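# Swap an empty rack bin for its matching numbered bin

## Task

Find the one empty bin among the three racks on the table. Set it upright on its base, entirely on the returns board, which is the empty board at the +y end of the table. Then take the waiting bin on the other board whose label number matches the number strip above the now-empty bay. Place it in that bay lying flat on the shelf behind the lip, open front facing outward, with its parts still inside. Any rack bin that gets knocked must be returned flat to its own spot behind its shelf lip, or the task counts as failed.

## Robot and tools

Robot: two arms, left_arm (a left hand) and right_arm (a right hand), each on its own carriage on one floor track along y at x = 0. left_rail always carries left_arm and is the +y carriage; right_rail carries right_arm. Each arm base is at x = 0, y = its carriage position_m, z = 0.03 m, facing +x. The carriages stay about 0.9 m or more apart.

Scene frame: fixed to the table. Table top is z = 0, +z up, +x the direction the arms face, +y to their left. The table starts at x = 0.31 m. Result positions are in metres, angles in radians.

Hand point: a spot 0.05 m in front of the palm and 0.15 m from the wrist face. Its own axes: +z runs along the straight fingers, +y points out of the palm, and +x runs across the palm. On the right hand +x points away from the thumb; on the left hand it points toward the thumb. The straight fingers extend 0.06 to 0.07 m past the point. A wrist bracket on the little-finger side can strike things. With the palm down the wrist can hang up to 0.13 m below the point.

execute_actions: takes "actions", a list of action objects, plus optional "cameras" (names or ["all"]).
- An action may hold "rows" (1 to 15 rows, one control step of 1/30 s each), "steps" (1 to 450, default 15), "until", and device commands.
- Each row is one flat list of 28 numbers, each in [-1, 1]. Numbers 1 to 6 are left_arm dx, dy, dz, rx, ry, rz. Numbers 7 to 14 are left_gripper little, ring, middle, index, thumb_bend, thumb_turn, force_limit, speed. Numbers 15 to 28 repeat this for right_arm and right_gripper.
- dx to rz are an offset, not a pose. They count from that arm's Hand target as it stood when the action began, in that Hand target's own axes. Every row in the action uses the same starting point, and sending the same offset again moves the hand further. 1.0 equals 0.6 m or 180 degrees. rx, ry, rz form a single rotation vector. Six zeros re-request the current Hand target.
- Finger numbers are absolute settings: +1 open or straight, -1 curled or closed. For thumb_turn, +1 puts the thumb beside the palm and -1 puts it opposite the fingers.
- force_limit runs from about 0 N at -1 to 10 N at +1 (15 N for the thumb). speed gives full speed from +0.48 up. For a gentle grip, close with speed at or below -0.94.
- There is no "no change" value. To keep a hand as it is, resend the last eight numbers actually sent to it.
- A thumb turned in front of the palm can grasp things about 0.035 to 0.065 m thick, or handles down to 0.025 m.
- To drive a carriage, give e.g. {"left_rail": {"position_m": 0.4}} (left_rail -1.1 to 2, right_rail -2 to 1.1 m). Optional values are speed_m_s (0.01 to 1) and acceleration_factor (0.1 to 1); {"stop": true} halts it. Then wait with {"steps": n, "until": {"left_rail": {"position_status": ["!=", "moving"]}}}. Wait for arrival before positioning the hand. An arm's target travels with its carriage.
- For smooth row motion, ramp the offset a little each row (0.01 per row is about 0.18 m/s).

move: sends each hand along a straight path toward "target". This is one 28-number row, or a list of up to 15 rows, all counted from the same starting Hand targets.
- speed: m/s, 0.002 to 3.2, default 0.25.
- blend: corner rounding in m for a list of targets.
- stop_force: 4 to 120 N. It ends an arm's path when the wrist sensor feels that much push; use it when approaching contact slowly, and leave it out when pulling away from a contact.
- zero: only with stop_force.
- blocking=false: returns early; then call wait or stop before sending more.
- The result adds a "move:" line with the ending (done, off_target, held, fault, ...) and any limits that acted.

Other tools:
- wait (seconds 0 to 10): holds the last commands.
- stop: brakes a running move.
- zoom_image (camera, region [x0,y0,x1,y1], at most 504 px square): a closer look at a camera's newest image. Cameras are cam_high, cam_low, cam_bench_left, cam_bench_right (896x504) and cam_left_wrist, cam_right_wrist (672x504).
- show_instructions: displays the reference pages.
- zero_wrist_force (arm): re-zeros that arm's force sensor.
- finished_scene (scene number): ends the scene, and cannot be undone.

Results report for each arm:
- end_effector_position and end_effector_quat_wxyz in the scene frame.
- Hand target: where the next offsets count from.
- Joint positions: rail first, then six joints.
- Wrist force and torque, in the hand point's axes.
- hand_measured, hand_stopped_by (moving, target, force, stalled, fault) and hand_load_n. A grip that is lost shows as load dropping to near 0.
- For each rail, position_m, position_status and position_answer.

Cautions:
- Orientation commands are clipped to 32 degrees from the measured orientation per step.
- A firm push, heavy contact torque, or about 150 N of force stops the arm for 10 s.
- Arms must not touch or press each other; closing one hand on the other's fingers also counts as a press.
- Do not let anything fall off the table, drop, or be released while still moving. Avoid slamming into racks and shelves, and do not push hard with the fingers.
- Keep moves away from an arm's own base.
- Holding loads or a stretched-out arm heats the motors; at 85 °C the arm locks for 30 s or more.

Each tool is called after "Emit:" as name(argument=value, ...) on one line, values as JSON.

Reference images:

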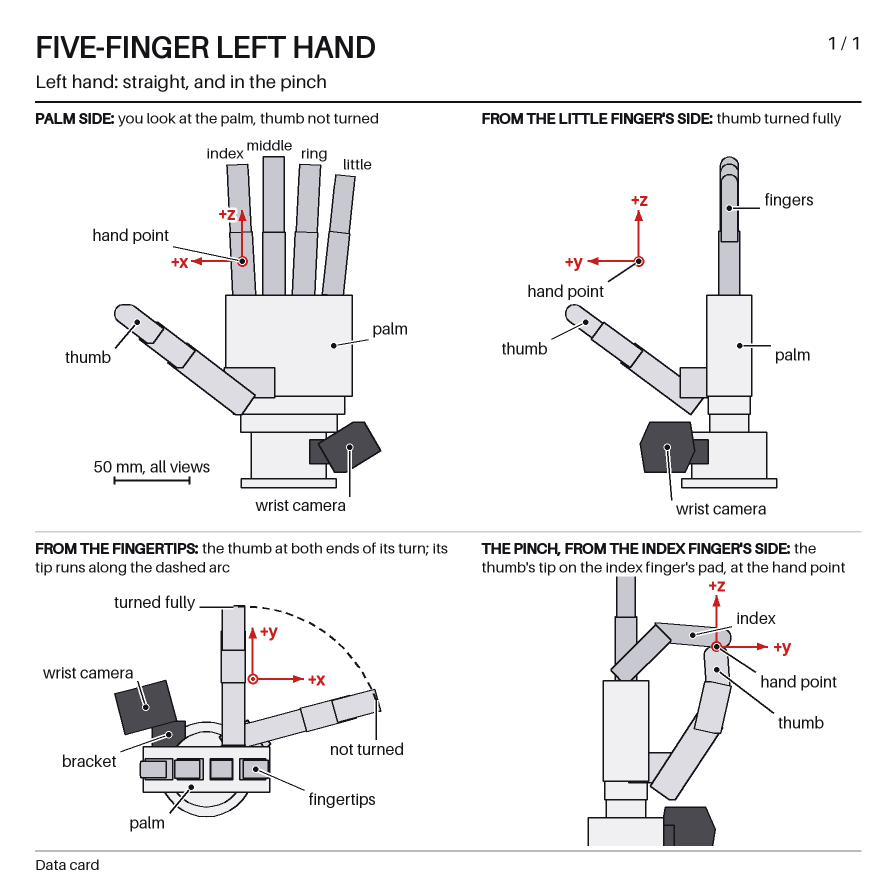

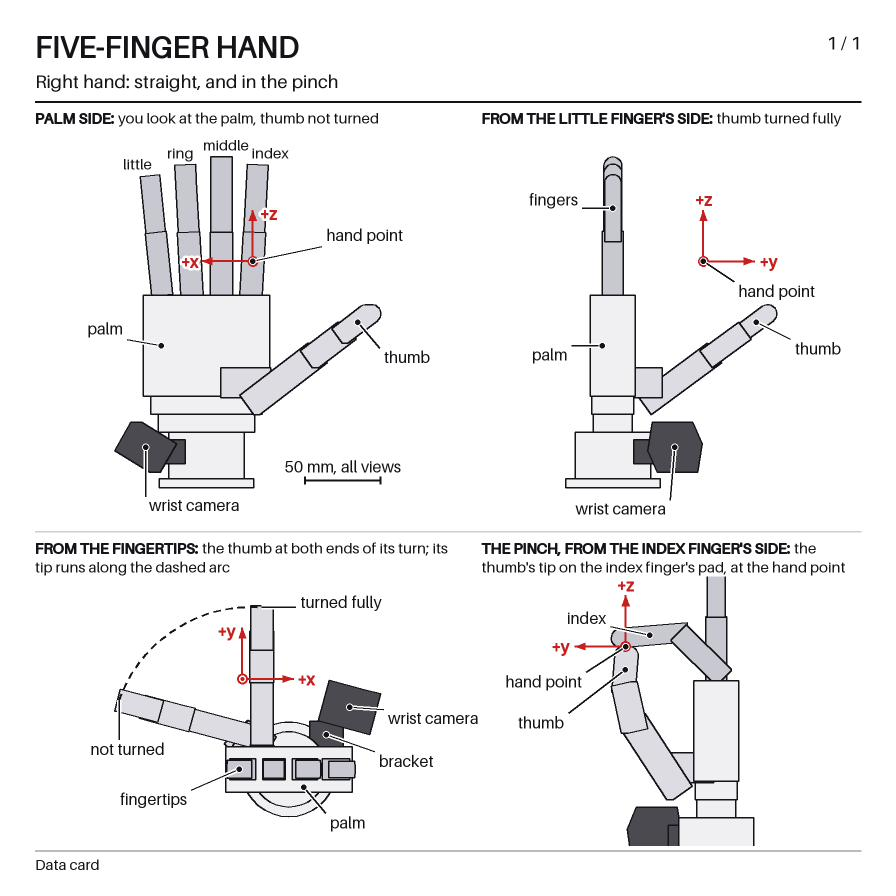

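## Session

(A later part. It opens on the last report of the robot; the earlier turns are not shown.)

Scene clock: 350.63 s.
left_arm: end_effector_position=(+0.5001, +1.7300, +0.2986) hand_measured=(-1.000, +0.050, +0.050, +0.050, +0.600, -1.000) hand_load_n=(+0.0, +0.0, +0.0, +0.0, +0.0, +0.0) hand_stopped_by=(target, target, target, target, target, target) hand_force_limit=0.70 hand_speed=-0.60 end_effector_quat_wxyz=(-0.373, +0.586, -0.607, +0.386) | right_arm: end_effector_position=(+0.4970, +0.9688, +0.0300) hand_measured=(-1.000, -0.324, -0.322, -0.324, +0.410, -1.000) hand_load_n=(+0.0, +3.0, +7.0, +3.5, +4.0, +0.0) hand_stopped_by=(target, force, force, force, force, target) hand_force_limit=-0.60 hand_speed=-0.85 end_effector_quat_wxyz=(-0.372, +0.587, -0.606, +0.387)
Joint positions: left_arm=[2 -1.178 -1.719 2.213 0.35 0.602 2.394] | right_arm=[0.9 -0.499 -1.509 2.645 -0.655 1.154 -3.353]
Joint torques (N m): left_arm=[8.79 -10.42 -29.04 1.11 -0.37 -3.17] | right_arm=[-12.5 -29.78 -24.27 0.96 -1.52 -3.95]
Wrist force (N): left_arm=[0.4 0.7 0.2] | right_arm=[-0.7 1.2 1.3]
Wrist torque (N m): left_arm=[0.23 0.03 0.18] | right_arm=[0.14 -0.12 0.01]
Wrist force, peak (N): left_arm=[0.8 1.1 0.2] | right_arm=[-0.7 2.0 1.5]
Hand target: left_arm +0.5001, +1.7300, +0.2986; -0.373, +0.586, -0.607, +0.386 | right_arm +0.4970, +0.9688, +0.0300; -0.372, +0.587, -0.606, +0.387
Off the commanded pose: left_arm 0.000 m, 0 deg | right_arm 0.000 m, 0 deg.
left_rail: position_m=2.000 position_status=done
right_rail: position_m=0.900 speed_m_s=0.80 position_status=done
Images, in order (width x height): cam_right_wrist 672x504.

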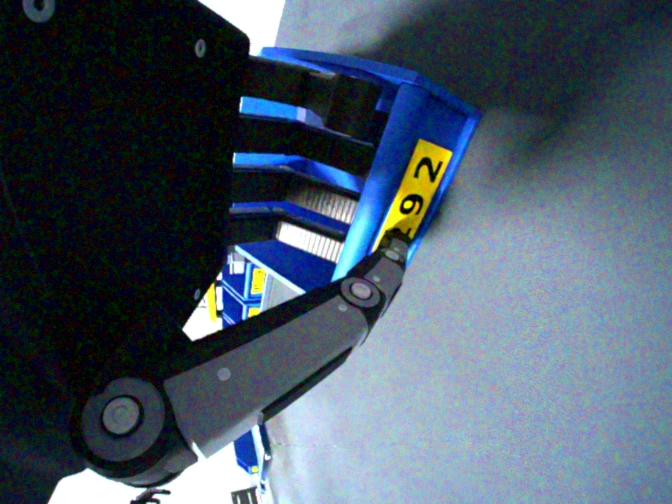

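Emit:
execute_actions(actions=[{"rows":[[0,0,0,0,0,0,-1,0.05,0.05,0.05,0.6,-1,0.7,-0.6,0,0,0,0,0,0,-1,-0.15,-0.15,-0.15,0.5,-1,0.7,-0.6]],"steps":30}])

Emit:
move(target=[0,0,0,0,0,0,-1,0.05,0.05,0.05,0.6,-1,0.7,-0.6,0,0.0049,-0.0106,0,0,0,-1,-0.15,-0.15,-0.15,0.5,-1,0.7,-0.6], speed=0.02)

Emit:
execute_actions(actions=[{"rows":[[0,0,0,0,0,0,-1,0.05,0.05,0.05,0.6,-1,0.7,-0.6,0,0,0,0,0,0,-1,-0.45,-0.45,-0.45,-0.3,-1,-0.6,-0.85]],"steps":100}], cameras=["cam_right_wrist"])

Scene clock: 355.67 s.
left_arm: end_effector_position=(+0.5001, +1.7300, +0.2986) hand_measured=(-1.000, +0.050, +0.050, +0.050, +0.600, -1.000) hand_load_n=(+0.0, +0.0, +0.0, +0.0, +0.0, +0.0) hand_stopped_by=(target, target, target, target, target, target) hand_force_limit=0.70 hand_speed=-0.60 end_effector_quat_wxyz=(-0.373, +0.586, -0.607, +0.386) | right_arm: end_effector_position=(+0.4970, +0.9688, +0.0300) hand_measured=(-1.000, -0.150, -0.150, -0.150, +0.500, -1.000) hand_load_n=(+0.0, +0.0, +0.0, +0.0, +0.0, +0.0) hand_stopped_by=(target, target, target, target, target, target) hand_force_limit=0.70 hand_speed=-0.60 end_effector_quat_wxyz=(-0.372, +0.587, -0.606, +0.387)
Joint positions: left_arm=[2 -1.178 -1.719 2.213 0.35 0.602 2.394] | right_arm=[0.9 -0.499 -1.509 2.645 -0.655 1.154 -3.353]
Joint torques (N m): left_arm=[7.67 -7.67 -27.54 0.48 -0.11 -2.92] | right_arm=[-8.99 -28.27 -25.12 0.89 0 -3.73]
Wrist force (N): left_arm=[0.6 1.1 0.4] | right_arm=[-0.1 -0.7 0.1]
Wrist torque (N m): left_arm=[0.27 0.00 0.19] | right_arm=[0.24 -0.09 -0.03]
Wrist force, peak (N): left_arm=[0.6 1.1 0.4] | right_arm=[-0.5 2.0 1.5]
Hand target: left_arm +0.5001, +1.7300, +0.2986; -0.373, +0.586, -0.607, +0.386 | right_arm +0.4970, +0.9688, +0.0300; -0.372, +0.587, -0.606, +0.387
Off the commanded pose: left_arm 0.000 m, 0 deg | right_arm 0.000 m, 0 deg.
left_rail: position_m=2.000 position_status=done
right_rail: position_m=0.900 speed_m_s=0.80 position_status=done

Scene clock: 356.47 s.
left_arm: end_effector_position=(+0.5001, +1.7300, +0.2986) hand_measured=(-1.000, +0.050, +0.050, +0.050, +0.600, -1.000) hand_load_n=(+0.0, +0.0, +0.0, +0.0, +0.0, +0.0) hand_stopped_by=(target, target, target, target, target, target) hand_force_limit=0.70 hand_speed=-0.60 end_effector_quat_wxyz=(-0.373, +0.586, -0.607, +0.386) | right_arm: end_effector_position=(+0.4901, +0.9691, +0.0300) hand_measured=(-1.000, -0.150, -0.150, -0.150, +0.500, -1.000) hand_load_n=(+0.0, +0.0, +0.0, +0.0, +0.0, +0.0) hand_stopped_by=(target, target, target, target, target, target) hand_force_limit=0.70 hand_speed=-0.60 end_effector_quat_wxyz=(-0.372, +0.587, -0.606, +0.387)
Joint positions: left_arm=[2 -1.178 -1.719 2.213 0.35 0.602 2.394] | right_arm=[0.9 -0.514 -1.521 2.659 -0.655 1.141 -3.36]
Joint torques (N m): left_arm=[7.68 -10.17 -29 0.66 0.15 -3.02] | right_arm=[-15.47 -26.2 -6.02 2.77 -2.67 -3.9]
Wrist force (N): left_arm=[0.1 1.0 0.6] | right_arm=[-0.3 -0.5 0.3]
Wrist torque (N m): left_arm=[0.25 0.08 0.16] | right_arm=[0.27 -0.06 -0.01]
Wrist force, peak (N): left_arm=[0.2 0.9 0.7] | right_arm=[-0.2 -1.0 0.3]
Hand target: left_arm +0.5001, +1.7300, +0.2986; -0.373, +0.586, -0.607, +0.386 | right_arm +0.4900, +0.9691, +0.0300; -0.372, +0.587, -0.606, +0.387
Off the commanded pose: left_arm 0.000 m, 0 deg | right_arm 0.000 m, 0 deg.
left_rail: position_m=2.000 position_status=done
right_rail: position_m=0.900 speed_m_s=0.80 position_status=done
move: done

Scene clock: 360.00 s.
left_arm: end_effector_position=(+0.5001, +1.7300, +0.2986) hand_measured=(-1.000, +0.050, +0.050, +0.050, +0.600, -1.000) hand_load_n=(-0.5, +0.0, +0.0, +0.0, +0.0, +0.0) hand_stopped_by=(target, target, target, target, target, target) hand_force_limit=0.70 hand_speed=-0.60 end_effector_quat_wxyz=(-0.373, +0.586, -0.607, +0.386) | right_arm: end_effector_position=(+0.4900, +0.9691, +0.0300) hand_measured=(-1.000, -0.328, -0.218, -0.328, +0.410, -1.000) hand_load_n=(+0.5, +6.0, -0.5, +5.5, +3.5, +0.0) hand_stopped_by=(target, force, force, force, force, target) hand_force_limit=-0.60 hand_speed=-0.85 end_effector_quat_wxyz=(-0.372, +0.587, -0.606, +0.387)
Joint positions: left_arm=[2 -1.178 -1.719 2.213 0.35 0.602 2.394] | right_arm=[0.9 -0.514 -1.521 2.659 -0.655 1.141 -3.36]
Joint torques (N m): left_arm=[7.41 -12.67 -28.72 0.81 0.02 -2.87] | right_arm=[-14.07 -28.74 -24.28 -0.48 -2.69 -4.28]
Wrist force (N): left_arm=[0.3 0.8 1.2] | right_arm=[-0.6 1.9 0.9]
Wrist torque (N m): left_arm=[0.19 0.07 0.18] | right_arm=[0.17 -0.11 0.07]
Wrist force, peak (N): left_arm=[0.3 0.8 1.2] | right_arm=[-0.6 2.3 1.3]
Hand target: left_arm +0.5001, +1.7300, +0.2986; -0.373, +0.586, -0.607, +0.386 | right_arm +0.4900, +0.9691, +0.0300; -0.372, +0.587, -0.606, +0.387
Off the commanded pose: left_arm 0.000 m, 0 deg | right_arm 0.000 m, 0 deg.
left_rail: position_m=2.000 position_status=done
right_rail: position_m=0.900 speed_m_s=0.80 position_status=done
Images, in order (width x height): cam_right_wrist 672x504.

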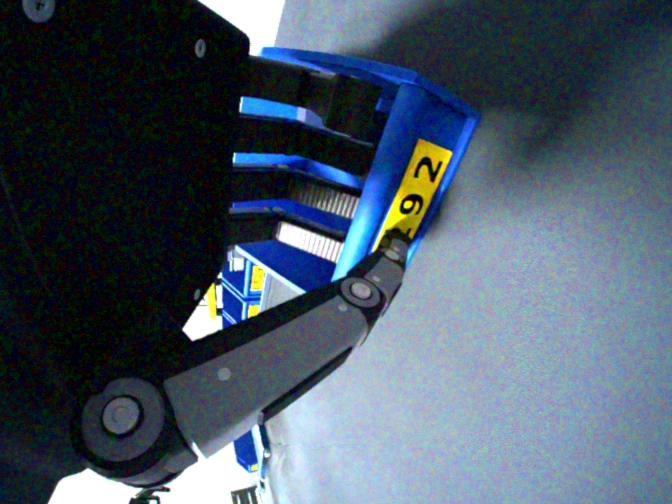

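Emit:
execute_actions(actions=[{"rows":[[0,0,0,0,0,0,-1,0.05,0.05,0.05,0.6,-1,0.7,-0.6,0,0,0,0,0,0,-1,-0.12,-0.12,-0.12,0.5,-1,0.7,-0.6]],"steps":30}])

Emit:
move(target=[0,0,0,0,0,0,-1,0.05,0.05,0.05,0.6,-1,0.7,-0.6,0,0.0049,-0.0106,0,0,0,-1,-0.12,-0.12,-0.12,0.5,-1,0.7,-0.6], speed=0.02)

Emit:
execute_actions(actions=[{"rows":[[0,0,0,0,0,0,-1,0.05,0.05,0.05,0.6,-1,0.7,-0.6,0,0,0,0,0,0,-1,-0.12,-0.12,-0.12,0.25,-1,-0.6,-0.85]],"steps":50},{"rows":[[0,0,0,0,0,0,-1,0.05,0.05,0.05,0.6,-1,0.7,-0.6,0,0,0,0,0,0,-1,-0.45,-0.45,-0.45,-0.3,-1,-0.6,-0.85]],"steps":80}], cameras=["cam_right_wrist"])

Scene clock: 362.63 s.
left_arm: end_effector_position=(+0.5001, +1.7300, +0.2986) hand_measured=(-1.000, +0.050, +0.050, +0.050, +0.600, -1.000) hand_load_n=(+0.0, +0.0, +0.0, +0.0, +0.0, +0.0) hand_stopped_by=(target, target, target, target, target, target) hand_force_limit=0.70 hand_speed=-0.60 end_effector_quat_wxyz=(-0.373, +0.586, -0.607, +0.386) | right_arm: end_effector_position=(+0.4900, +0.9691, +0.0300) hand_measured=(-1.000, -0.120, -0.120, -0.120, +0.500, -1.000) hand_load_n=(+0.0, +0.0, +0.0, +0.0, +0.0, +0.0) hand_stopped_by=(target, target, target, target, target, target) hand_force_limit=0.70 hand_speed=-0.60 end_effector_quat_wxyz=(-0.372, +0.587, -0.606, +0.387)
Joint positions: left_arm=[2 -1.178 -1.719 2.213 0.35 0.602 2.394] | right_arm=[0.9 -0.514 -1.521 2.659 -0.655 1.141 -3.36]
Joint torques (N m): left_arm=[9.91 -12.43 -28.15 0.58 -0.26 -2.7] | right_arm=[-11.02 -23.42 -24.23 -0.68 -2.67 -4.26]
Wrist force (N): left_arm=[0.1 0.8 0.7] | right_arm=[0.0 -0.9 0.3]
Wrist torque (N m): left_arm=[0.21 0.10 0.17] | right_arm=[0.20 -0.11 -0.01]
Wrist force, peak (N): left_arm=[0.2 1.3 0.5] | right_arm=[-0.4 2.2 1.4]
Hand target: left_arm +0.5001, +1.7300, +0.2986; -0.373, +0.586, -0.607, +0.386 | right_arm +0.4900, +0.9691, +0.0300; -0.372, +0.587, -0.606, +0.387
Off the commanded pose: left_arm 0.000 m, 0 deg | right_arm 0.000 m, 0 deg.
left_rail: position_m=2.000 position_status=done
right_rail: position_m=0.900 speed_m_s=0.80 position_status=done

Scene clock: 363.43 s.
left_arm: end_effector_position=(+0.5001, +1.7300, +0.2986) hand_measured=(-1.000, +0.050, +0.050, +0.050, +0.600, -1.000) hand_load_n=(+0.0, +0.0, +0.0, +0.0, +0.0, +0.0) hand_stopped_by=(target, target, target, target, target, target) hand_force_limit=0.70 hand_speed=-0.60 end_effector_quat_wxyz=(-0.373, +0.586, -0.607, +0.386) | right_arm: end_effector_position=(+0.4831, +0.9693, +0.0301) hand_measured=(-1.000, -0.120, -0.120, -0.120, +0.500, -1.000) hand_load_n=(+0.0, +0.0, +0.0, +0.0, +0.0, +0.0) hand_stopped_by=(target, target, target, target, target, target) hand_force_limit=0.70 hand_speed=-0.60 end_effector_quat_wxyz=(-0.372, +0.587, -0.606, +0.387)
Joint positions: left_arm=[2 -1.178 -1.719 2.213 0.35 0.602 2.394] | right_arm=[0.9 -0.529 -1.533 2.673 -0.653 1.127 -3.368]
Joint torques (N m): left_arm=[9.03 -10.35 -28.04 0.86 -0.14 -2.79] | right_arm=[-10.23 -24.63 -8.17 2.59 -2.94 -3.84]
Wrist force (N): left_arm=[0.3 0.3 0.9] | right_arm=[-0.1 -0.2 0.1]
Wrist torque (N m): left_arm=[0.11 0.07 0.19] | right_arm=[0.32 -0.09 0.04]
Wrist force, peak (N): left_arm=[0.4 1.0 0.9] | right_arm=[-0.8 -0.3 0.2]
Hand target: left_arm +0.5001, +1.7300, +0.2986; -0.373, +0.586, -0.607, +0.386 | right_arm +0.4830, +0.9693, +0.0301; -0.372, +0.587, -0.606, +0.387
Off the commanded pose: left_arm 0.000 m, 0 deg | right_arm 0.000 m, 0 deg.
left_rail: position_m=2.000 position_status=done
right_rail: position_m=0.900 speed_m_s=0.80 position_status=done
move: done

Scene clock: 367.97 s.
left_arm: end_effector_position=(+0.5001, +1.7300, +0.2986) hand_measured=(-1.000, +0.050, +0.050, +0.050, +0.600, -1.000) hand_load_n=(-0.5, +0.0, +0.0, +0.0, +0.0, +0.0) hand_stopped_by=(target, target, target, target, target, target) hand_force_limit=0.70 hand_speed=-0.60 end_effector_quat_wxyz=(-0.373, +0.586, -0.607, +0.386) | right_arm: end_effector_position=(+0.4830, +0.9693, +0.0301) hand_measured=(-1.000, -0.202, -0.186, -0.202, +0.220, -1.000) hand_load_n=(+0.0, +1.5, +2.5, +3.0, +6.5, +0.5) hand_stopped_by=(target, force, force, force, force, target) hand_force_limit=-0.60 hand_speed=-0.85 end_effector_quat_wxyz=(-0.372, +0.587, -0.606, +0.387)
Joint positions: left_arm=[2 -1.178 -1.719 2.213 0.35 0.602 2.394] | right_arm=[0.9 -0.529 -1.533 2.673 -0.653 1.127 -3.368]
Joint torques (N m): left_arm=[9.34 -9.71 -28.52 0.73 0.27 -2.45] | right_arm=[-14.08 -26.18 -23.77 -0.56 -2.66 -3.24]
Wrist force (N): left_arm=[0.2 0.8 1.0] | right_arm=[-0.3 1.4 0.4]
Wrist torque (N m): left_arm=[0.19 0.09 0.18] | right_arm=[0.31 -0.06 0.04]
Wrist force, peak (N): left_arm=[0.5 1.2 0.6] | right_arm=[-0.5 1.9 0.7]
Hand target: left_arm +0.5001, +1.7300, +0.2986; -0.373, +0.586, -0.607, +0.386 | right_arm +0.4830, +0.9693, +0.0301; -0.372, +0.587, -0.606, +0.387
Off the commanded pose: left_arm 0.000 m, 0 deg | right_arm 0.000 m, 0 deg.
left_rail: position_m=2.000 position_status=done
right_rail: position_m=0.900 speed_m_s=0.80 position_status=done
Images, in order (width x height): cam_right_wrist 672x504.

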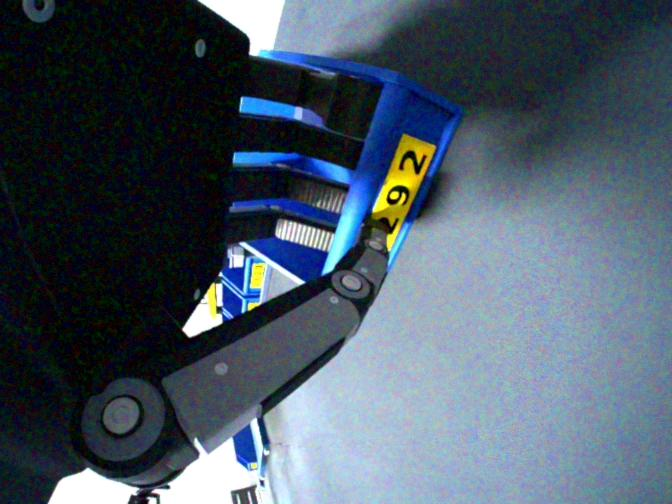

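Emit:
execute_actions(actions=[{"rows":[[0,0,0,0,0,0,-1,0.05,0.05,0.05,0.6,-1,0.7,-0.6,0,0,0,0,0,0,-1,-0.7,-0.7,-0.7,-0.6,-1,0.7,-0.88]],"steps":90}])

Emit:
move(target=[0,0,0,0,0,0,-1,0.05,0.05,0.05,0.6,-1,0.7,-0.6,0,-0.0302,-0.0141,0,0,0,-1,-0.7,-0.7,-0.7,-0.6,-1,0.7,-0.88], speed=0.03, cameras=["cam_right_wrist"])

Scene clock: 371.90 s.
left_arm: end_effector_position=(+0.5001, +1.7300, +0.2986) hand_measured=(-1.000, +0.050, +0.050, +0.050, +0.600, -1.000) hand_load_n=(+0.0, +0.0, +0.0, +0.0, +0.0, +0.0) hand_stopped_by=(target, target, target, target, target, target) hand_force_limit=0.70 hand_speed=-0.60 end_effector_quat_wxyz=(-0.373, +0.586, -0.607, +0.386) | right_arm: end_effector_position=(+0.4830, +0.9693, +0.0301) hand_measured=(-1.000, -0.254, -0.228, -0.252, +0.214, -1.000) hand_load_n=(+0.0, +8.5, +8.0, +10.0, +16.5, +1.5) hand_stopped_by=(target, force, force, force, force, target) hand_force_limit=0.70 hand_speed=-0.88 end_effector_quat_wxyz=(-0.372, +0.587, -0.606, +0.387)
Joint positions: left_arm=[2 -1.178 -1.719 2.213 0.35 0.602 2.394] | right_arm=[0.9 -0.529 -1.533 2.673 -0.653 1.127 -3.368]
Joint torques (N m): left_arm=[6.37 -10.1 -28.25 0.26 -0.43 -1.89] | right_arm=[-12.06 -27.7 -24.93 -0.17 -1.49 -2.99]
Wrist force (N): left_arm=[0.2 0.5 0.3] | right_arm=[-0.8 1.7 0.9]
Wrist torque (N m): left_arm=[0.18 0.07 0.18] | right_arm=[0.32 -0.11 0.06]
Wrist force, peak (N): left_arm=[0.3 1.0 1.0] | right_arm=[-0.8 2.0 0.9]
Hand target: left_arm +0.5001, +1.7300, +0.2986; -0.373, +0.586, -0.607, +0.386 | right_arm +0.4830, +0.9693, +0.0301; -0.372, +0.587, -0.606, +0.387
Off the commanded pose: left_arm 0.000 m, 0 deg | right_arm 0.000 m, 0 deg.
left_rail: position_m=2.000 position_status=done
right_rail: position_m=0.900 speed_m_s=0.80 position_status=done

Scene clock: 373.03 s.
left_arm: end_effector_position=(+0.5001, +1.7300, +0.2986) hand_measured=(-1.000, +0.050, +0.050, +0.050, +0.600, -1.000) hand_load_n=(+0.0, +0.0, +0.0, +0.0, +0.0, +0.0) hand_stopped_by=(target, target, target, target, target, target) hand_force_limit=0.70 hand_speed=-0.60 end_effector_quat_wxyz=(-0.373, +0.586, -0.607, +0.386) | right_arm: end_effector_position=(+0.4830, +0.9694, +0.0500) hand_measured=(-1.000, -0.254, -0.228, -0.252, +0.214, -1.000) hand_load_n=(+0.0, +14.5, +3.0, +17.5, +13.5, +1.5) hand_stopped_by=(target, force, force, force, force, target) hand_force_limit=0.70 hand_speed=-0.88 end_effector_quat_wxyz=(-0.372, +0.587, -0.606, +0.387)
Joint positions: left_arm=[2 -1.178 -1.719 2.213 0.35 0.602 2.394] | right_arm=[0.9 -0.529 -1.597 2.661 -0.577 1.127 -3.368]
Joint torques (N m): left_arm=[9.47 -10.82 -27.88 0.84 0.02 -2.08] | right_arm=[-8.86 -22.57 -31.24 1.92 -0.83 -3.28]
Wrist force (N): left_arm=[-0.2 0.0 0.2] | right_arm=[-0.3 2.0 1.2]
Wrist torque (N m): left_arm=[0.13 0.12 0.17] | right_arm=[0.01 -0.18 0.10]
Wrist force, peak (N): left_arm=[0.5 1.1 0.5] | right_arm=[-0.4 3.0 1.5]
Hand target: left_arm +0.5001, +1.7300, +0.2986; -0.373, +0.586, -0.607, +0.386 | right_arm +0.4830, +0.9694, +0.0501; -0.372, +0.587, -0.606, +0.387
Off the commanded pose: left_arm 0.000 m, 0 deg | right_arm 0.000 m, 0 deg.
left_rail: position_m=2.000 position_status=done
right_rail: position_m=0.900 speed_m_s=0.80 position_status=done
move: done
Images, in order (width x height): cam_right_wrist 672x504.

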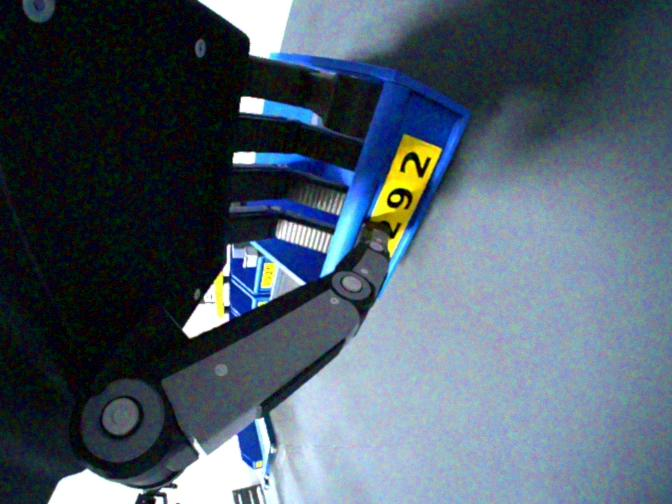

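Emit:
move(target=[[0,0,0,0,0,0,-1,0.05,0.05,0.05,0.6,-1,0.7,-0.6,0,-0.2266,-0.1057,0,0,0,-1,-0.7,-0.7,-0.7,-0.6,-1,0.7,-0.88],[0,0,0,0,0,0,-1,0.05,0.05,0.05,0.6,-1,0.7,-0.6,0.3,-0.5407,-0.2208,0,0.0317,0.0148,-1,-0.7,-0.7,-0.7,-0.6,-1,0.7,-0.88]], speed=0.12, blend=[0.04,0], cameras=["cam_right_wrist", "cam_low"])

Scene clock: 378.57 s.
left_arm: end_effector_position=(+0.5001, +1.7300, +0.2986) hand_measured=(-1.000, +0.050, +0.050, +0.050, +0.600, -1.000) hand_load_n=(+0.0, +0.0, +0.0, -0.5, +0.0, +0.0) hand_stopped_by=(target, target, target, target, target, target) hand_force_limit=0.70 hand_speed=-0.60 end_effector_quat_wxyz=(-0.373, +0.586, -0.607, +0.386) | right_arm: end_effector_position=(+0.4938, +0.7900, +0.4005) hand_measured=(-1.000, -0.254, -0.228, -0.252, +0.214, -1.000) hand_load_n=(+0.0, +17.0, +2.5, +21.0, +12.5, +1.5) hand_stopped_by=(target, force, force, force, force, target) hand_force_limit=0.70 hand_speed=-0.88 end_effector_quat_wxyz=(+0.351, -0.552, +0.637, -0.407)
Joint positions: left_arm=[2 -1.178 -1.719 2.213 0.35 0.602 2.394] | right_arm=[0.9 -1.006 -1.997 2.179 0.439 0.813 -3.601]
Joint torques (N m): left_arm=[8.91 -12.18 -28.37 0.55 -0.02 -2.05] | right_arm=[-13.58 2.04 -53.38 2.98 -4.05 -4.27]
Wrist force (N): left_arm=[0.4 0.5 0.4] | right_arm=[0.0 3.1 1.8]
Wrist torque (N m): left_arm=[0.18 0.04 0.20] | right_arm=[-0.05 -0.19 0.13]
Wrist force, peak (N): left_arm=[0.5 1.2 1.0] | right_arm=[-0.7 3.7 2.4]
Hand target: left_arm +0.5001, +1.7300, +0.2986; -0.373, +0.586, -0.607, +0.386 | right_arm +0.4938, +0.7899, +0.4006; +0.351, -0.552, +0.637, -0.407
Off the commanded pose: left_arm 0.000 m, 0 deg | right_arm 0.000 m, 0 deg.
left_rail: position_m=2.000 position_status=done
right_rail: position_m=0.900 speed_m_s=0.80 position_status=done
move: done
Images, in order (width x height): cam_low 896x504, cam_right_wrist 672x504.

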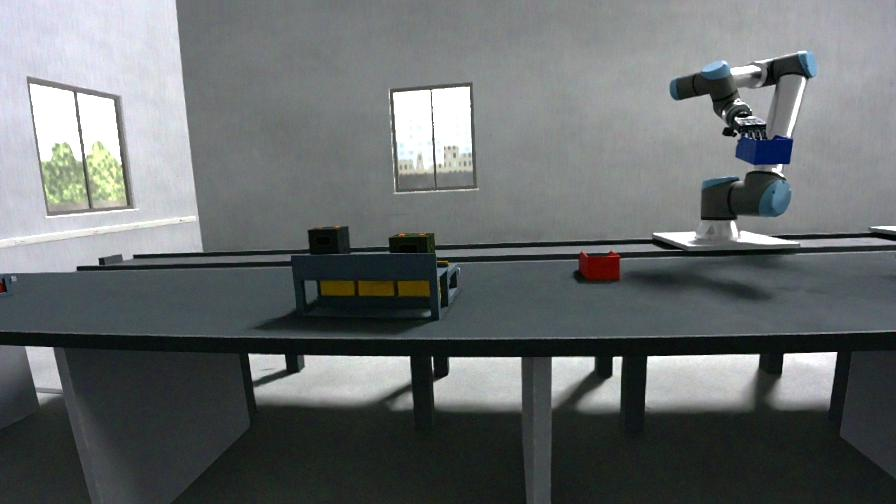

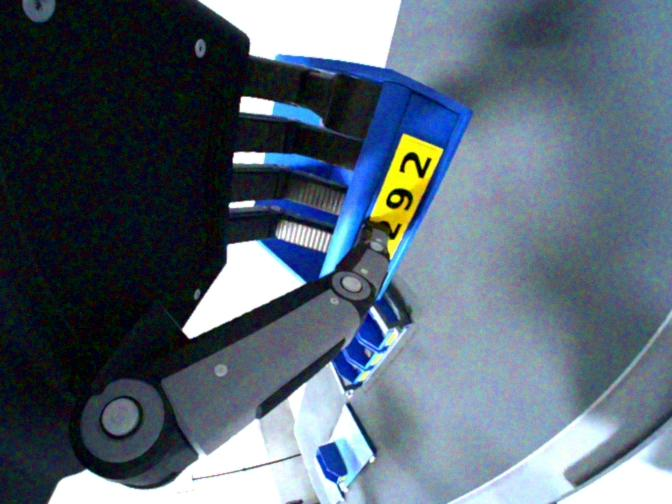

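Emit:
execute_actions(actions=[{"right_rail":{"position_m":-2.0,"speed_m_s":0.6,"acceleration_factor":0.3},"steps":200,"until":{"right_rail":{"position_m":["<",0.2]}}},{"left_rail":{"position_m":0.4,"speed_m_s":0.6,"acceleration_factor":0.6},"steps":5},{"steps":300,"until":{"all":{"status":"ended"}}}], cameras=["cam_right_wrist", "cam_left_wrist", "cam_bench_right"])

Scene clock: 388.03 s.
left_arm: end_effector_position=(+0.5001, +0.1300, +0.2986) hand_measured=(-1.000, +0.050, +0.050, +0.050, +0.600, -1.000) hand_load_n=(+0.0, +0.0, +0.0, +0.0, +0.0, +0.0) hand_stopped_by=(target, target, target, target, target, target) hand_force_limit=0.70 hand_speed=-0.60 end_effector_quat_wxyz=(-0.373, +0.586, -0.607, +0.386) | right_arm: end_effector_position=(+0.4938, -2.1101, +0.4006) hand_measured=(-1.000, -0.254, -0.228, -0.252, +0.214, -1.000) hand_load_n=(+0.0, +17.0, +2.5, +21.0, +12.5, +1.5) hand_stopped_by=(target, force, force, force, force, target) hand_force_limit=0.70 hand_speed=-0.88 end_effector_quat_wxyz=(+0.351, -0.552, +0.637, -0.407)
Joint positions: left_arm=[0.4 -1.178 -1.719 2.213 0.35 0.602 2.394] | right_arm=[-2 -1.007 -1.997 2.178 0.44 0.813 -3.602]
Joint torques (N m): left_arm=[4.52 -9.04 -28.32 3.09 0.02 -1.44] | right_arm=[-4.19 -11.22 -48.43 -0.11 -1.3 -4.18]
Wrist force (N): left_arm=[-0.1 0.1 0.9] | right_arm=[0.1 3.1 2.1]
Wrist torque (N m): left_arm=[0.08 0.13 0.18] | right_arm=[-0.05 -0.22 0.14]
Wrist force, peak (N): left_arm=[0.9 0.8 0.9] | right_arm=[-0.2 3.4 2.4]
Hand target: left_arm +0.5001, +0.1300, +0.2986; -0.373, +0.586, -0.607, +0.386 | right_arm +0.4938, -2.1101, +0.4006; +0.351, -0.552, +0.637, -0.407
Off the commanded pose: left_arm 0.000 m, 0 deg | right_arm 0.000 m, 0 deg.
left_rail: position_m=0.400 speed_m_s=0.60 position_status=done
right_rail: position_m=-2.000 speed_m_s=0.60 position_status=done
Images, in order (width x height): cam_bench_right 896x504, cam_left_wrist 672x504, cam_right_wrist 672x504.

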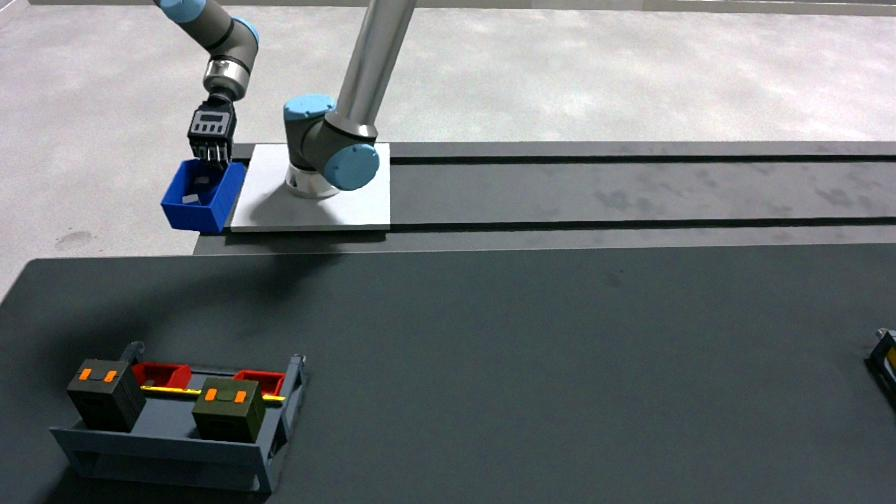

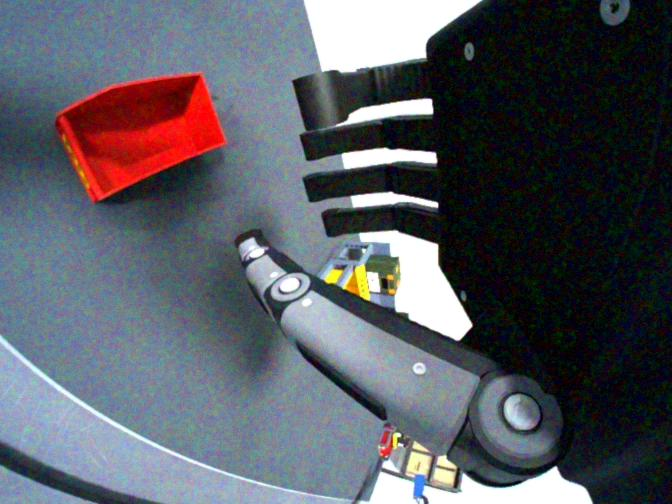

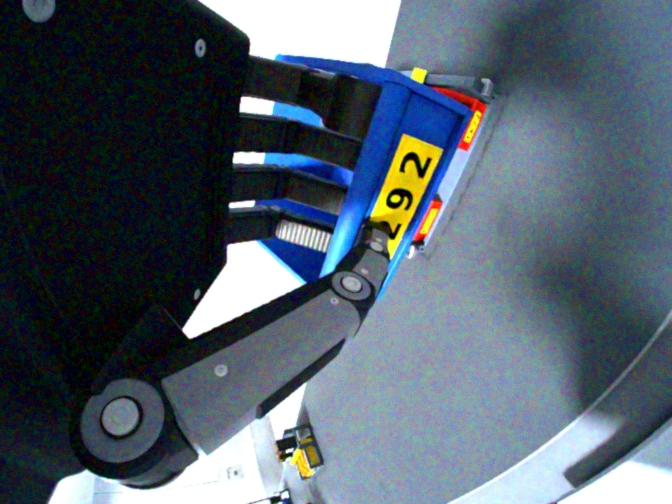

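Emit:
move(target=[[-0.1552,0.13,0.05,0,-0.0101,-0.0047,-1,0.2,0.2,0.2,0.6,-1,0.7,-0.4,-0.0237,0.3073,0.2088,0,0,0,-1,-0.7,-0.7,-0.7,-0.6,-1,0.7,-0.88],[-0.1552,0.2771,0.1101,0,-0.0101,-0.0047,-1,0.2,0.2,0.2,0.6,-1,0.7,-0.4,-0.0237,0.4282,0.2652,0,0,0,-1,-0.7,-0.7,-0.7,-0.6,-1,0.7,-0.88]], speed=0.12, blend=[0.02,0], cameras=["cam_right_wrist", "cam_left_wrist", "cam_bench_right"])

Emit:
zoom_image(camera="cam_bench_right", region=[60, 250, 340, 460])

Emit:
zoom_image(camera="cam_right_wrist", region=[200, 0, 600, 300])

Scene clock: 394.63 s.
left_arm: end_effector_position=(+0.4929, +0.2234, +0.1201) hand_measured=(-1.000, +0.200, +0.200, +0.200, +0.600, -1.000) hand_load_n=(+0.0, +0.0, +0.0, +0.0, +0.0, +0.0) hand_stopped_by=(target, target, target, target, target, target) hand_force_limit=0.70 hand_speed=-0.40 end_effector_quat_wxyz=(-0.380, +0.596, -0.596, +0.380) | right_arm: end_effector_position=(+0.5311, -2.1020, +0.1005) hand_measured=(-1.000, -0.254, -0.228, -0.252, +0.214, -1.000) hand_load_n=(+0.0, +17.0, +2.5, +21.0, +12.5, +1.5) hand_stopped_by=(target, force, force, force, force, target) hand_force_limit=0.70 hand_speed=-0.88 end_effector_quat_wxyz=(+0.351, -0.552, +0.637, -0.407)
Joint positions: left_arm=[0.4 -1.077 -1.585 2.492 -0.13 0.647 2.476] | right_arm=[-2 -0.872 -1.581 2.498 -0.359 0.925 -3.504]
Joint torques (N m): left_arm=[11.97 -5.49 -16.41 -0.18 1.23 4.12] | right_arm=[13.58 -16.45 -15.99 -2.02 1.43 3.16]
Wrist force (N): left_arm=[0.1 1.2 0.7] | right_arm=[-0.5 3.6 2.0]
Wrist torque (N m): left_arm=[0.26 0.10 -0.04] | right_arm=[-0.02 -0.12 -0.11]
Wrist force, peak (N): left_arm=[0.0 1.9 1.4] | right_arm=[-0.6 4.4 2.2]
Hand target: left_arm +0.4929, +0.2234, +0.1200; -0.380, +0.596, -0.596, +0.380 | right_arm +0.5311, -2.1020, +0.1005; +0.351, -0.552, +0.637, -0.407
Off the commanded pose: left_arm 0.000 m, 0 deg | right_arm 0.000 m, 0 deg.
left_rail: position_m=0.400 speed_m_s=0.60 position_status=done
right_rail: position_m=-2.000 speed_m_s=0.60 position_status=done
move: done
Images, in order (width x height): cam_bench_right 896x504, cam_left_wrist 672x504, cam_right_wrist 672x504.

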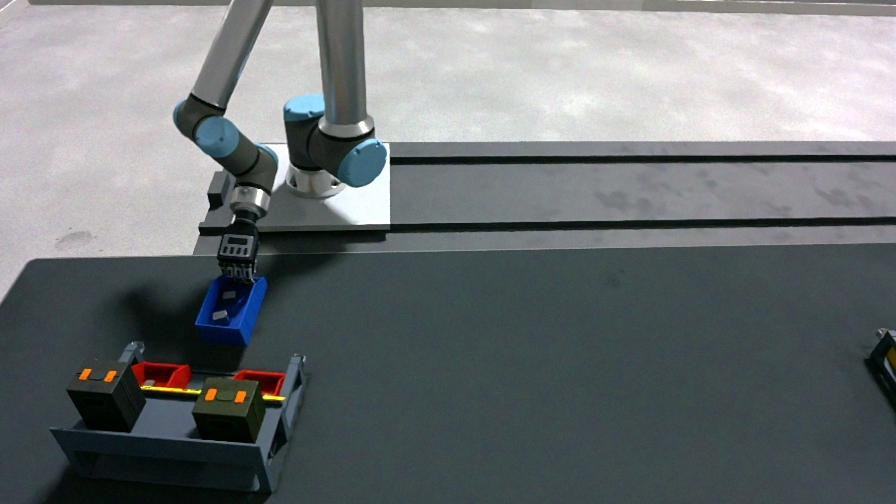

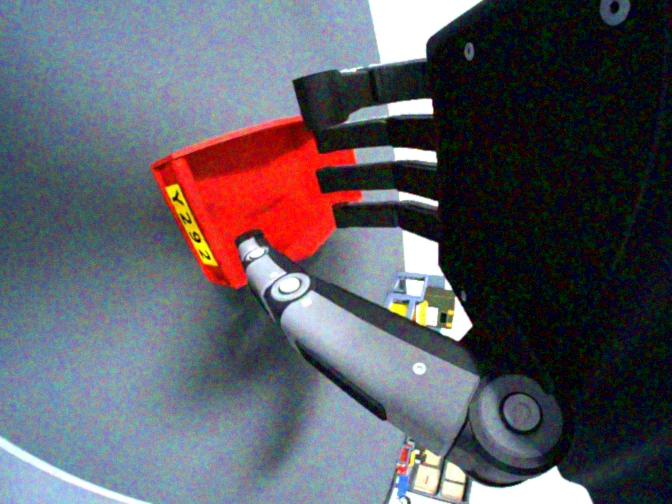

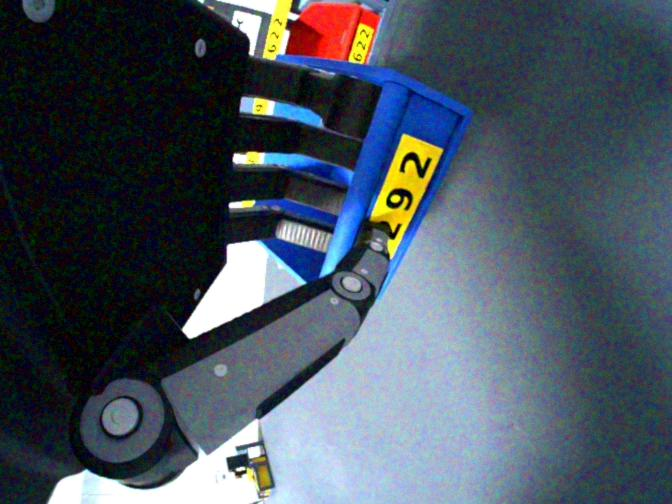

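Scaled by 1.800 from the camera's 896x504 image, which has a finer 1280x720 frame.

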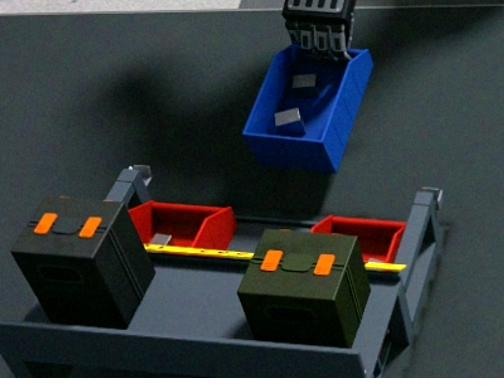

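Scaled by 1.260 from the camera's 672x504 image, which has a finer 960x720 frame.

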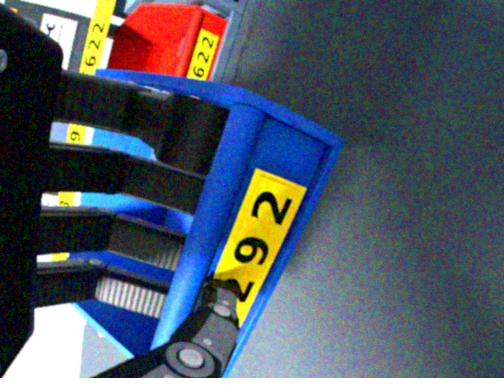

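Emit:
move(target=[0,0,0,0,0,0,-1,0.2,0.2,0.2,0.6,-1,0.7,-0.4,0,-0.0307,0.0776,0,0,0,-1,-0.7,-0.7,-0.7,-0.6,-1,0.7,-0.88], speed=0.05, stop_force=8, cameras=["cam_right_wrist", "cam_bench_right"])

Emit:
zoom_image(camera="cam_bench_right", region=[90, 260, 310, 425])

Emit:
zoom_image(camera="cam_right_wrist", region=[200, 0, 500, 300])

Scene clock: 398.87 s.
left_arm: end_effector_position=(+0.4929, +0.2234, +0.1200) hand_measured=(-1.000, +0.200, +0.200, +0.200, +0.600, -1.000) hand_load_n=(+0.0, +0.0, +0.0, +0.0, +0.0, +0.0) hand_stopped_by=(target, target, target, target, target, target) hand_force_limit=0.70 hand_speed=-0.40 end_effector_quat_wxyz=(-0.380, +0.596, -0.596, +0.380) | right_arm: end_effector_position=(+0.5805, -2.1092, +0.0975) hand_measured=(-1.000, -0.254, -0.228, -0.252, +0.214, -1.000) hand_load_n=(+0.0, +17.0, +2.5, +21.0, +12.0, +1.5) hand_stopped_by=(target, force, force, force, force, target) hand_force_limit=0.70 hand_speed=-0.88 end_effector_quat_wxyz=(+0.351, -0.552, +0.637, -0.407)
Joint positions: left_arm=[0.4 -1.077 -1.584 2.492 -0.13 0.647 2.476] | right_arm=[-2 -0.77 -1.496 2.41 -0.393 1.013 -3.44]
Joint torques (N m): left_arm=[10.98 -4.43 -16.48 0.38 0.89 4.28] | right_arm=[13.21 -21.09 -36.51 -2.7 1.14 3.1]
Wrist force (N): left_arm=[0.1 0.6 1.1] | right_arm=[-0.7 2.9 2.5]
Wrist torque (N m): left_arm=[0.15 0.10 -0.03] | right_arm=[-0.12 -0.10 -0.13]
Wrist force, peak (N): left_arm=[-0.2 1.0 1.1] | right_arm=[-0.5 4.3 1.2]
Hand target: left_arm +0.4929, +0.2234, +0.1200; -0.380, +0.596, -0.596, +0.380 | right_arm +0.5805, -2.1092, +0.0975; +0.351, -0.552, +0.637, -0.407
Off the commanded pose: left_arm 0.000 m, 0 deg | right_arm 0.000 m, 0 deg.
left_rail: position_m=0.400 speed_m_s=0.60 position_status=done
right_rail: position_m=-2.000 speed_m_s=0.60 position_status=done
move: done
Images, in order (width x height): cam_bench_right 896x504, cam_right_wrist 672x504.

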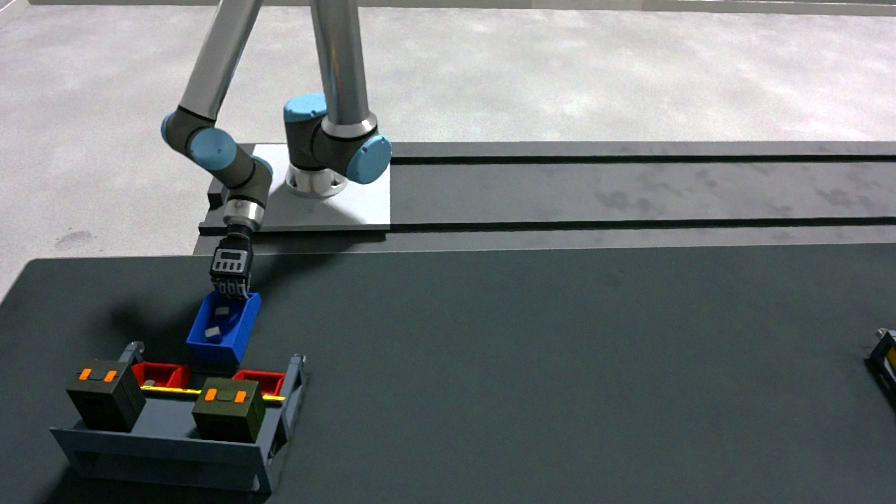

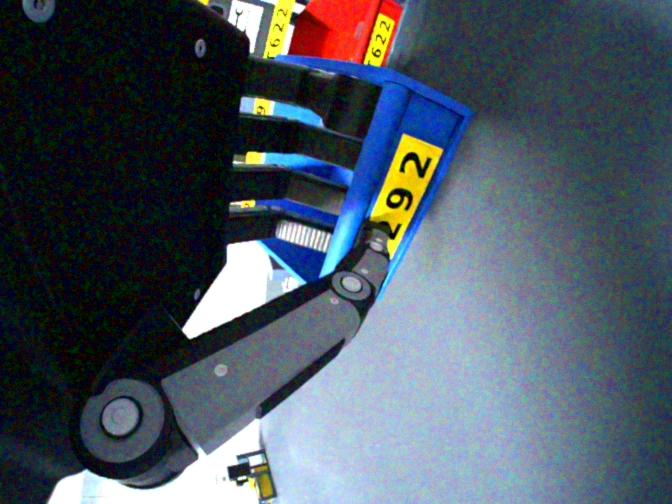

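Scaled by 2.291 from the camera's 896x504 image, which has a finer 1280x720 frame.

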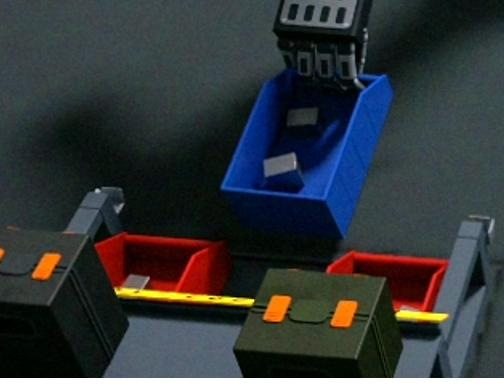

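Scaled by 1.680 from the camera's 672x504 image, which has a finer 960x720 frame.

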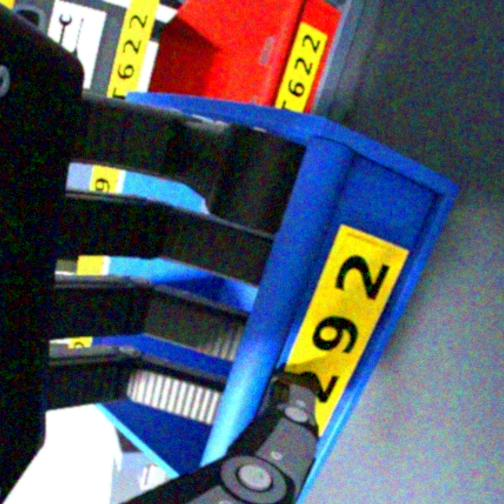

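Emit:
move(target=[0,0,0,0,0,0,-1,0.2,0.2,0.2,0.6,-1,0.7,-0.4,0,-0.0211,0.0453,0,0,0,-1,-0.7,-0.7,-0.7,-0.6,-1,0.7,-0.88], speed=0.03, stop_force=6, cameras=["cam_right_wrist", "cam_bench_right"])

Emit:
zoom_image(camera="cam_bench_right", region=[90, 260, 310, 425])

Emit:
zoom_image(camera="cam_right_wrist", region=[200, 0, 500, 300])

Scene clock: 403.60 s.
left_arm: end_effector_position=(+0.4929, +0.2234, +0.1200) hand_measured=(-1.000, +0.200, +0.200, +0.200, +0.600, -1.000) hand_load_n=(+0.0, +0.0, +0.0, +0.0, +0.0, +0.0) hand_stopped_by=(target, target, target, target, target, target) hand_force_limit=0.70 hand_speed=-0.40 end_effector_quat_wxyz=(-0.380, +0.596, -0.596, +0.380) | right_arm: end_effector_position=(+0.6102, -2.1135, +0.0975) hand_measured=(-1.000, -0.254, -0.228, -0.252, +0.214, -1.000) hand_load_n=(+0.0, +17.5, +2.5, +21.0, +12.5, +1.5) hand_stopped_by=(target, force, force, force, force, target) hand_force_limit=0.70 hand_speed=-0.88 end_effector_quat_wxyz=(+0.351, -0.552, +0.637, -0.407)
Joint positions: left_arm=[0.4 -1.077 -1.584 2.492 -0.13 0.647 2.476] | right_arm=[-2 -0.721 -1.451 2.356 -0.397 1.055 -3.412]
Joint torques (N m): left_arm=[9.41 -6.67 -15.6 0.27 1.07 4.39] | right_arm=[14.28 -26 -38.33 -2.64 1.76 3.31]
Wrist force (N): left_arm=[-0.1 0.6 0.8] | right_arm=[-0.5 3.5 2.7]
Wrist torque (N m): left_arm=[0.18 0.12 -0.04] | right_arm=[0.03 -0.13 -0.04]
Wrist force, peak (N): left_arm=[-0.3 1.0 1.2] | right_arm=[-1.0 3.6 3.1]
Hand target: left_arm +0.4929, +0.2234, +0.1200; -0.380, +0.596, -0.596, +0.380 | right_arm +0.6102, -2.1135, +0.0975; +0.351, -0.552, +0.637, -0.407
Off the commanded pose: left_arm 0.000 m, 0 deg | right_arm 0.000 m, 0 deg.
left_rail: position_m=0.400 speed_m_s=0.60 position_status=done
right_rail: position_m=-2.000 speed_m_s=0.60 position_status=done
move: done
Images, in order (width x height): cam_bench_right 896x504, cam_right_wrist 672x504.

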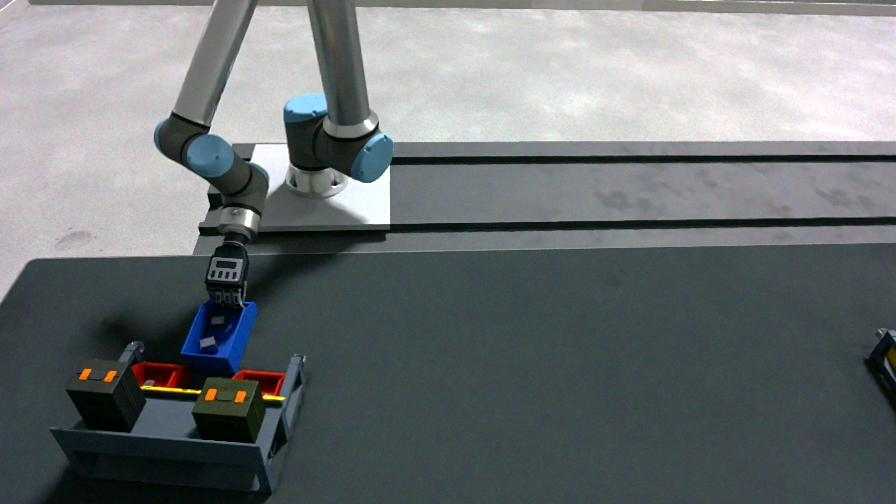

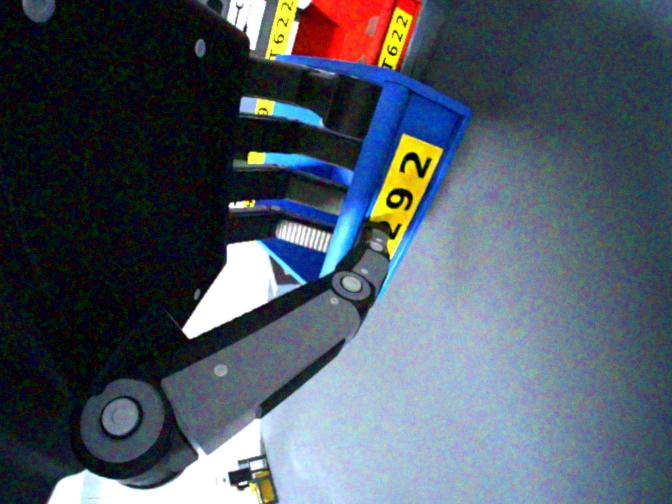

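Scaled by 2.291 from the camera's 896x504 image, which has a finer 1280x720 frame.

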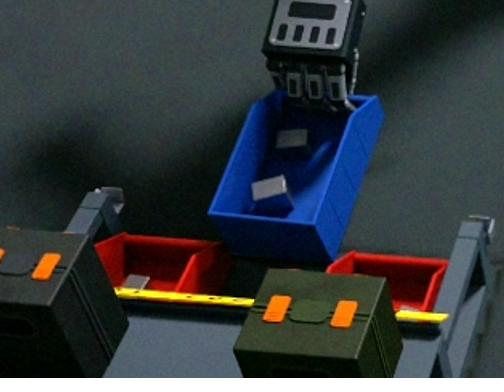

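Scaled by 1.680 from the camera's 672x504 image, which has a finer 960x720 frame.

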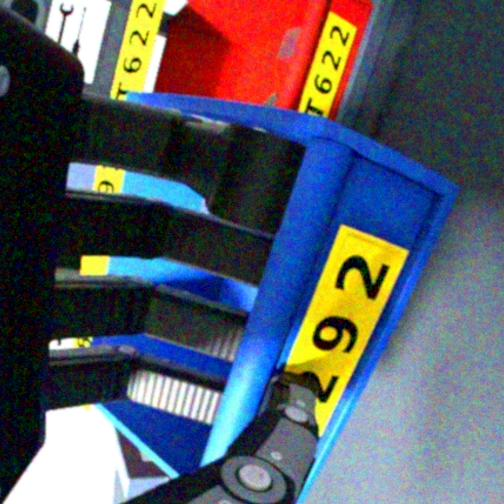

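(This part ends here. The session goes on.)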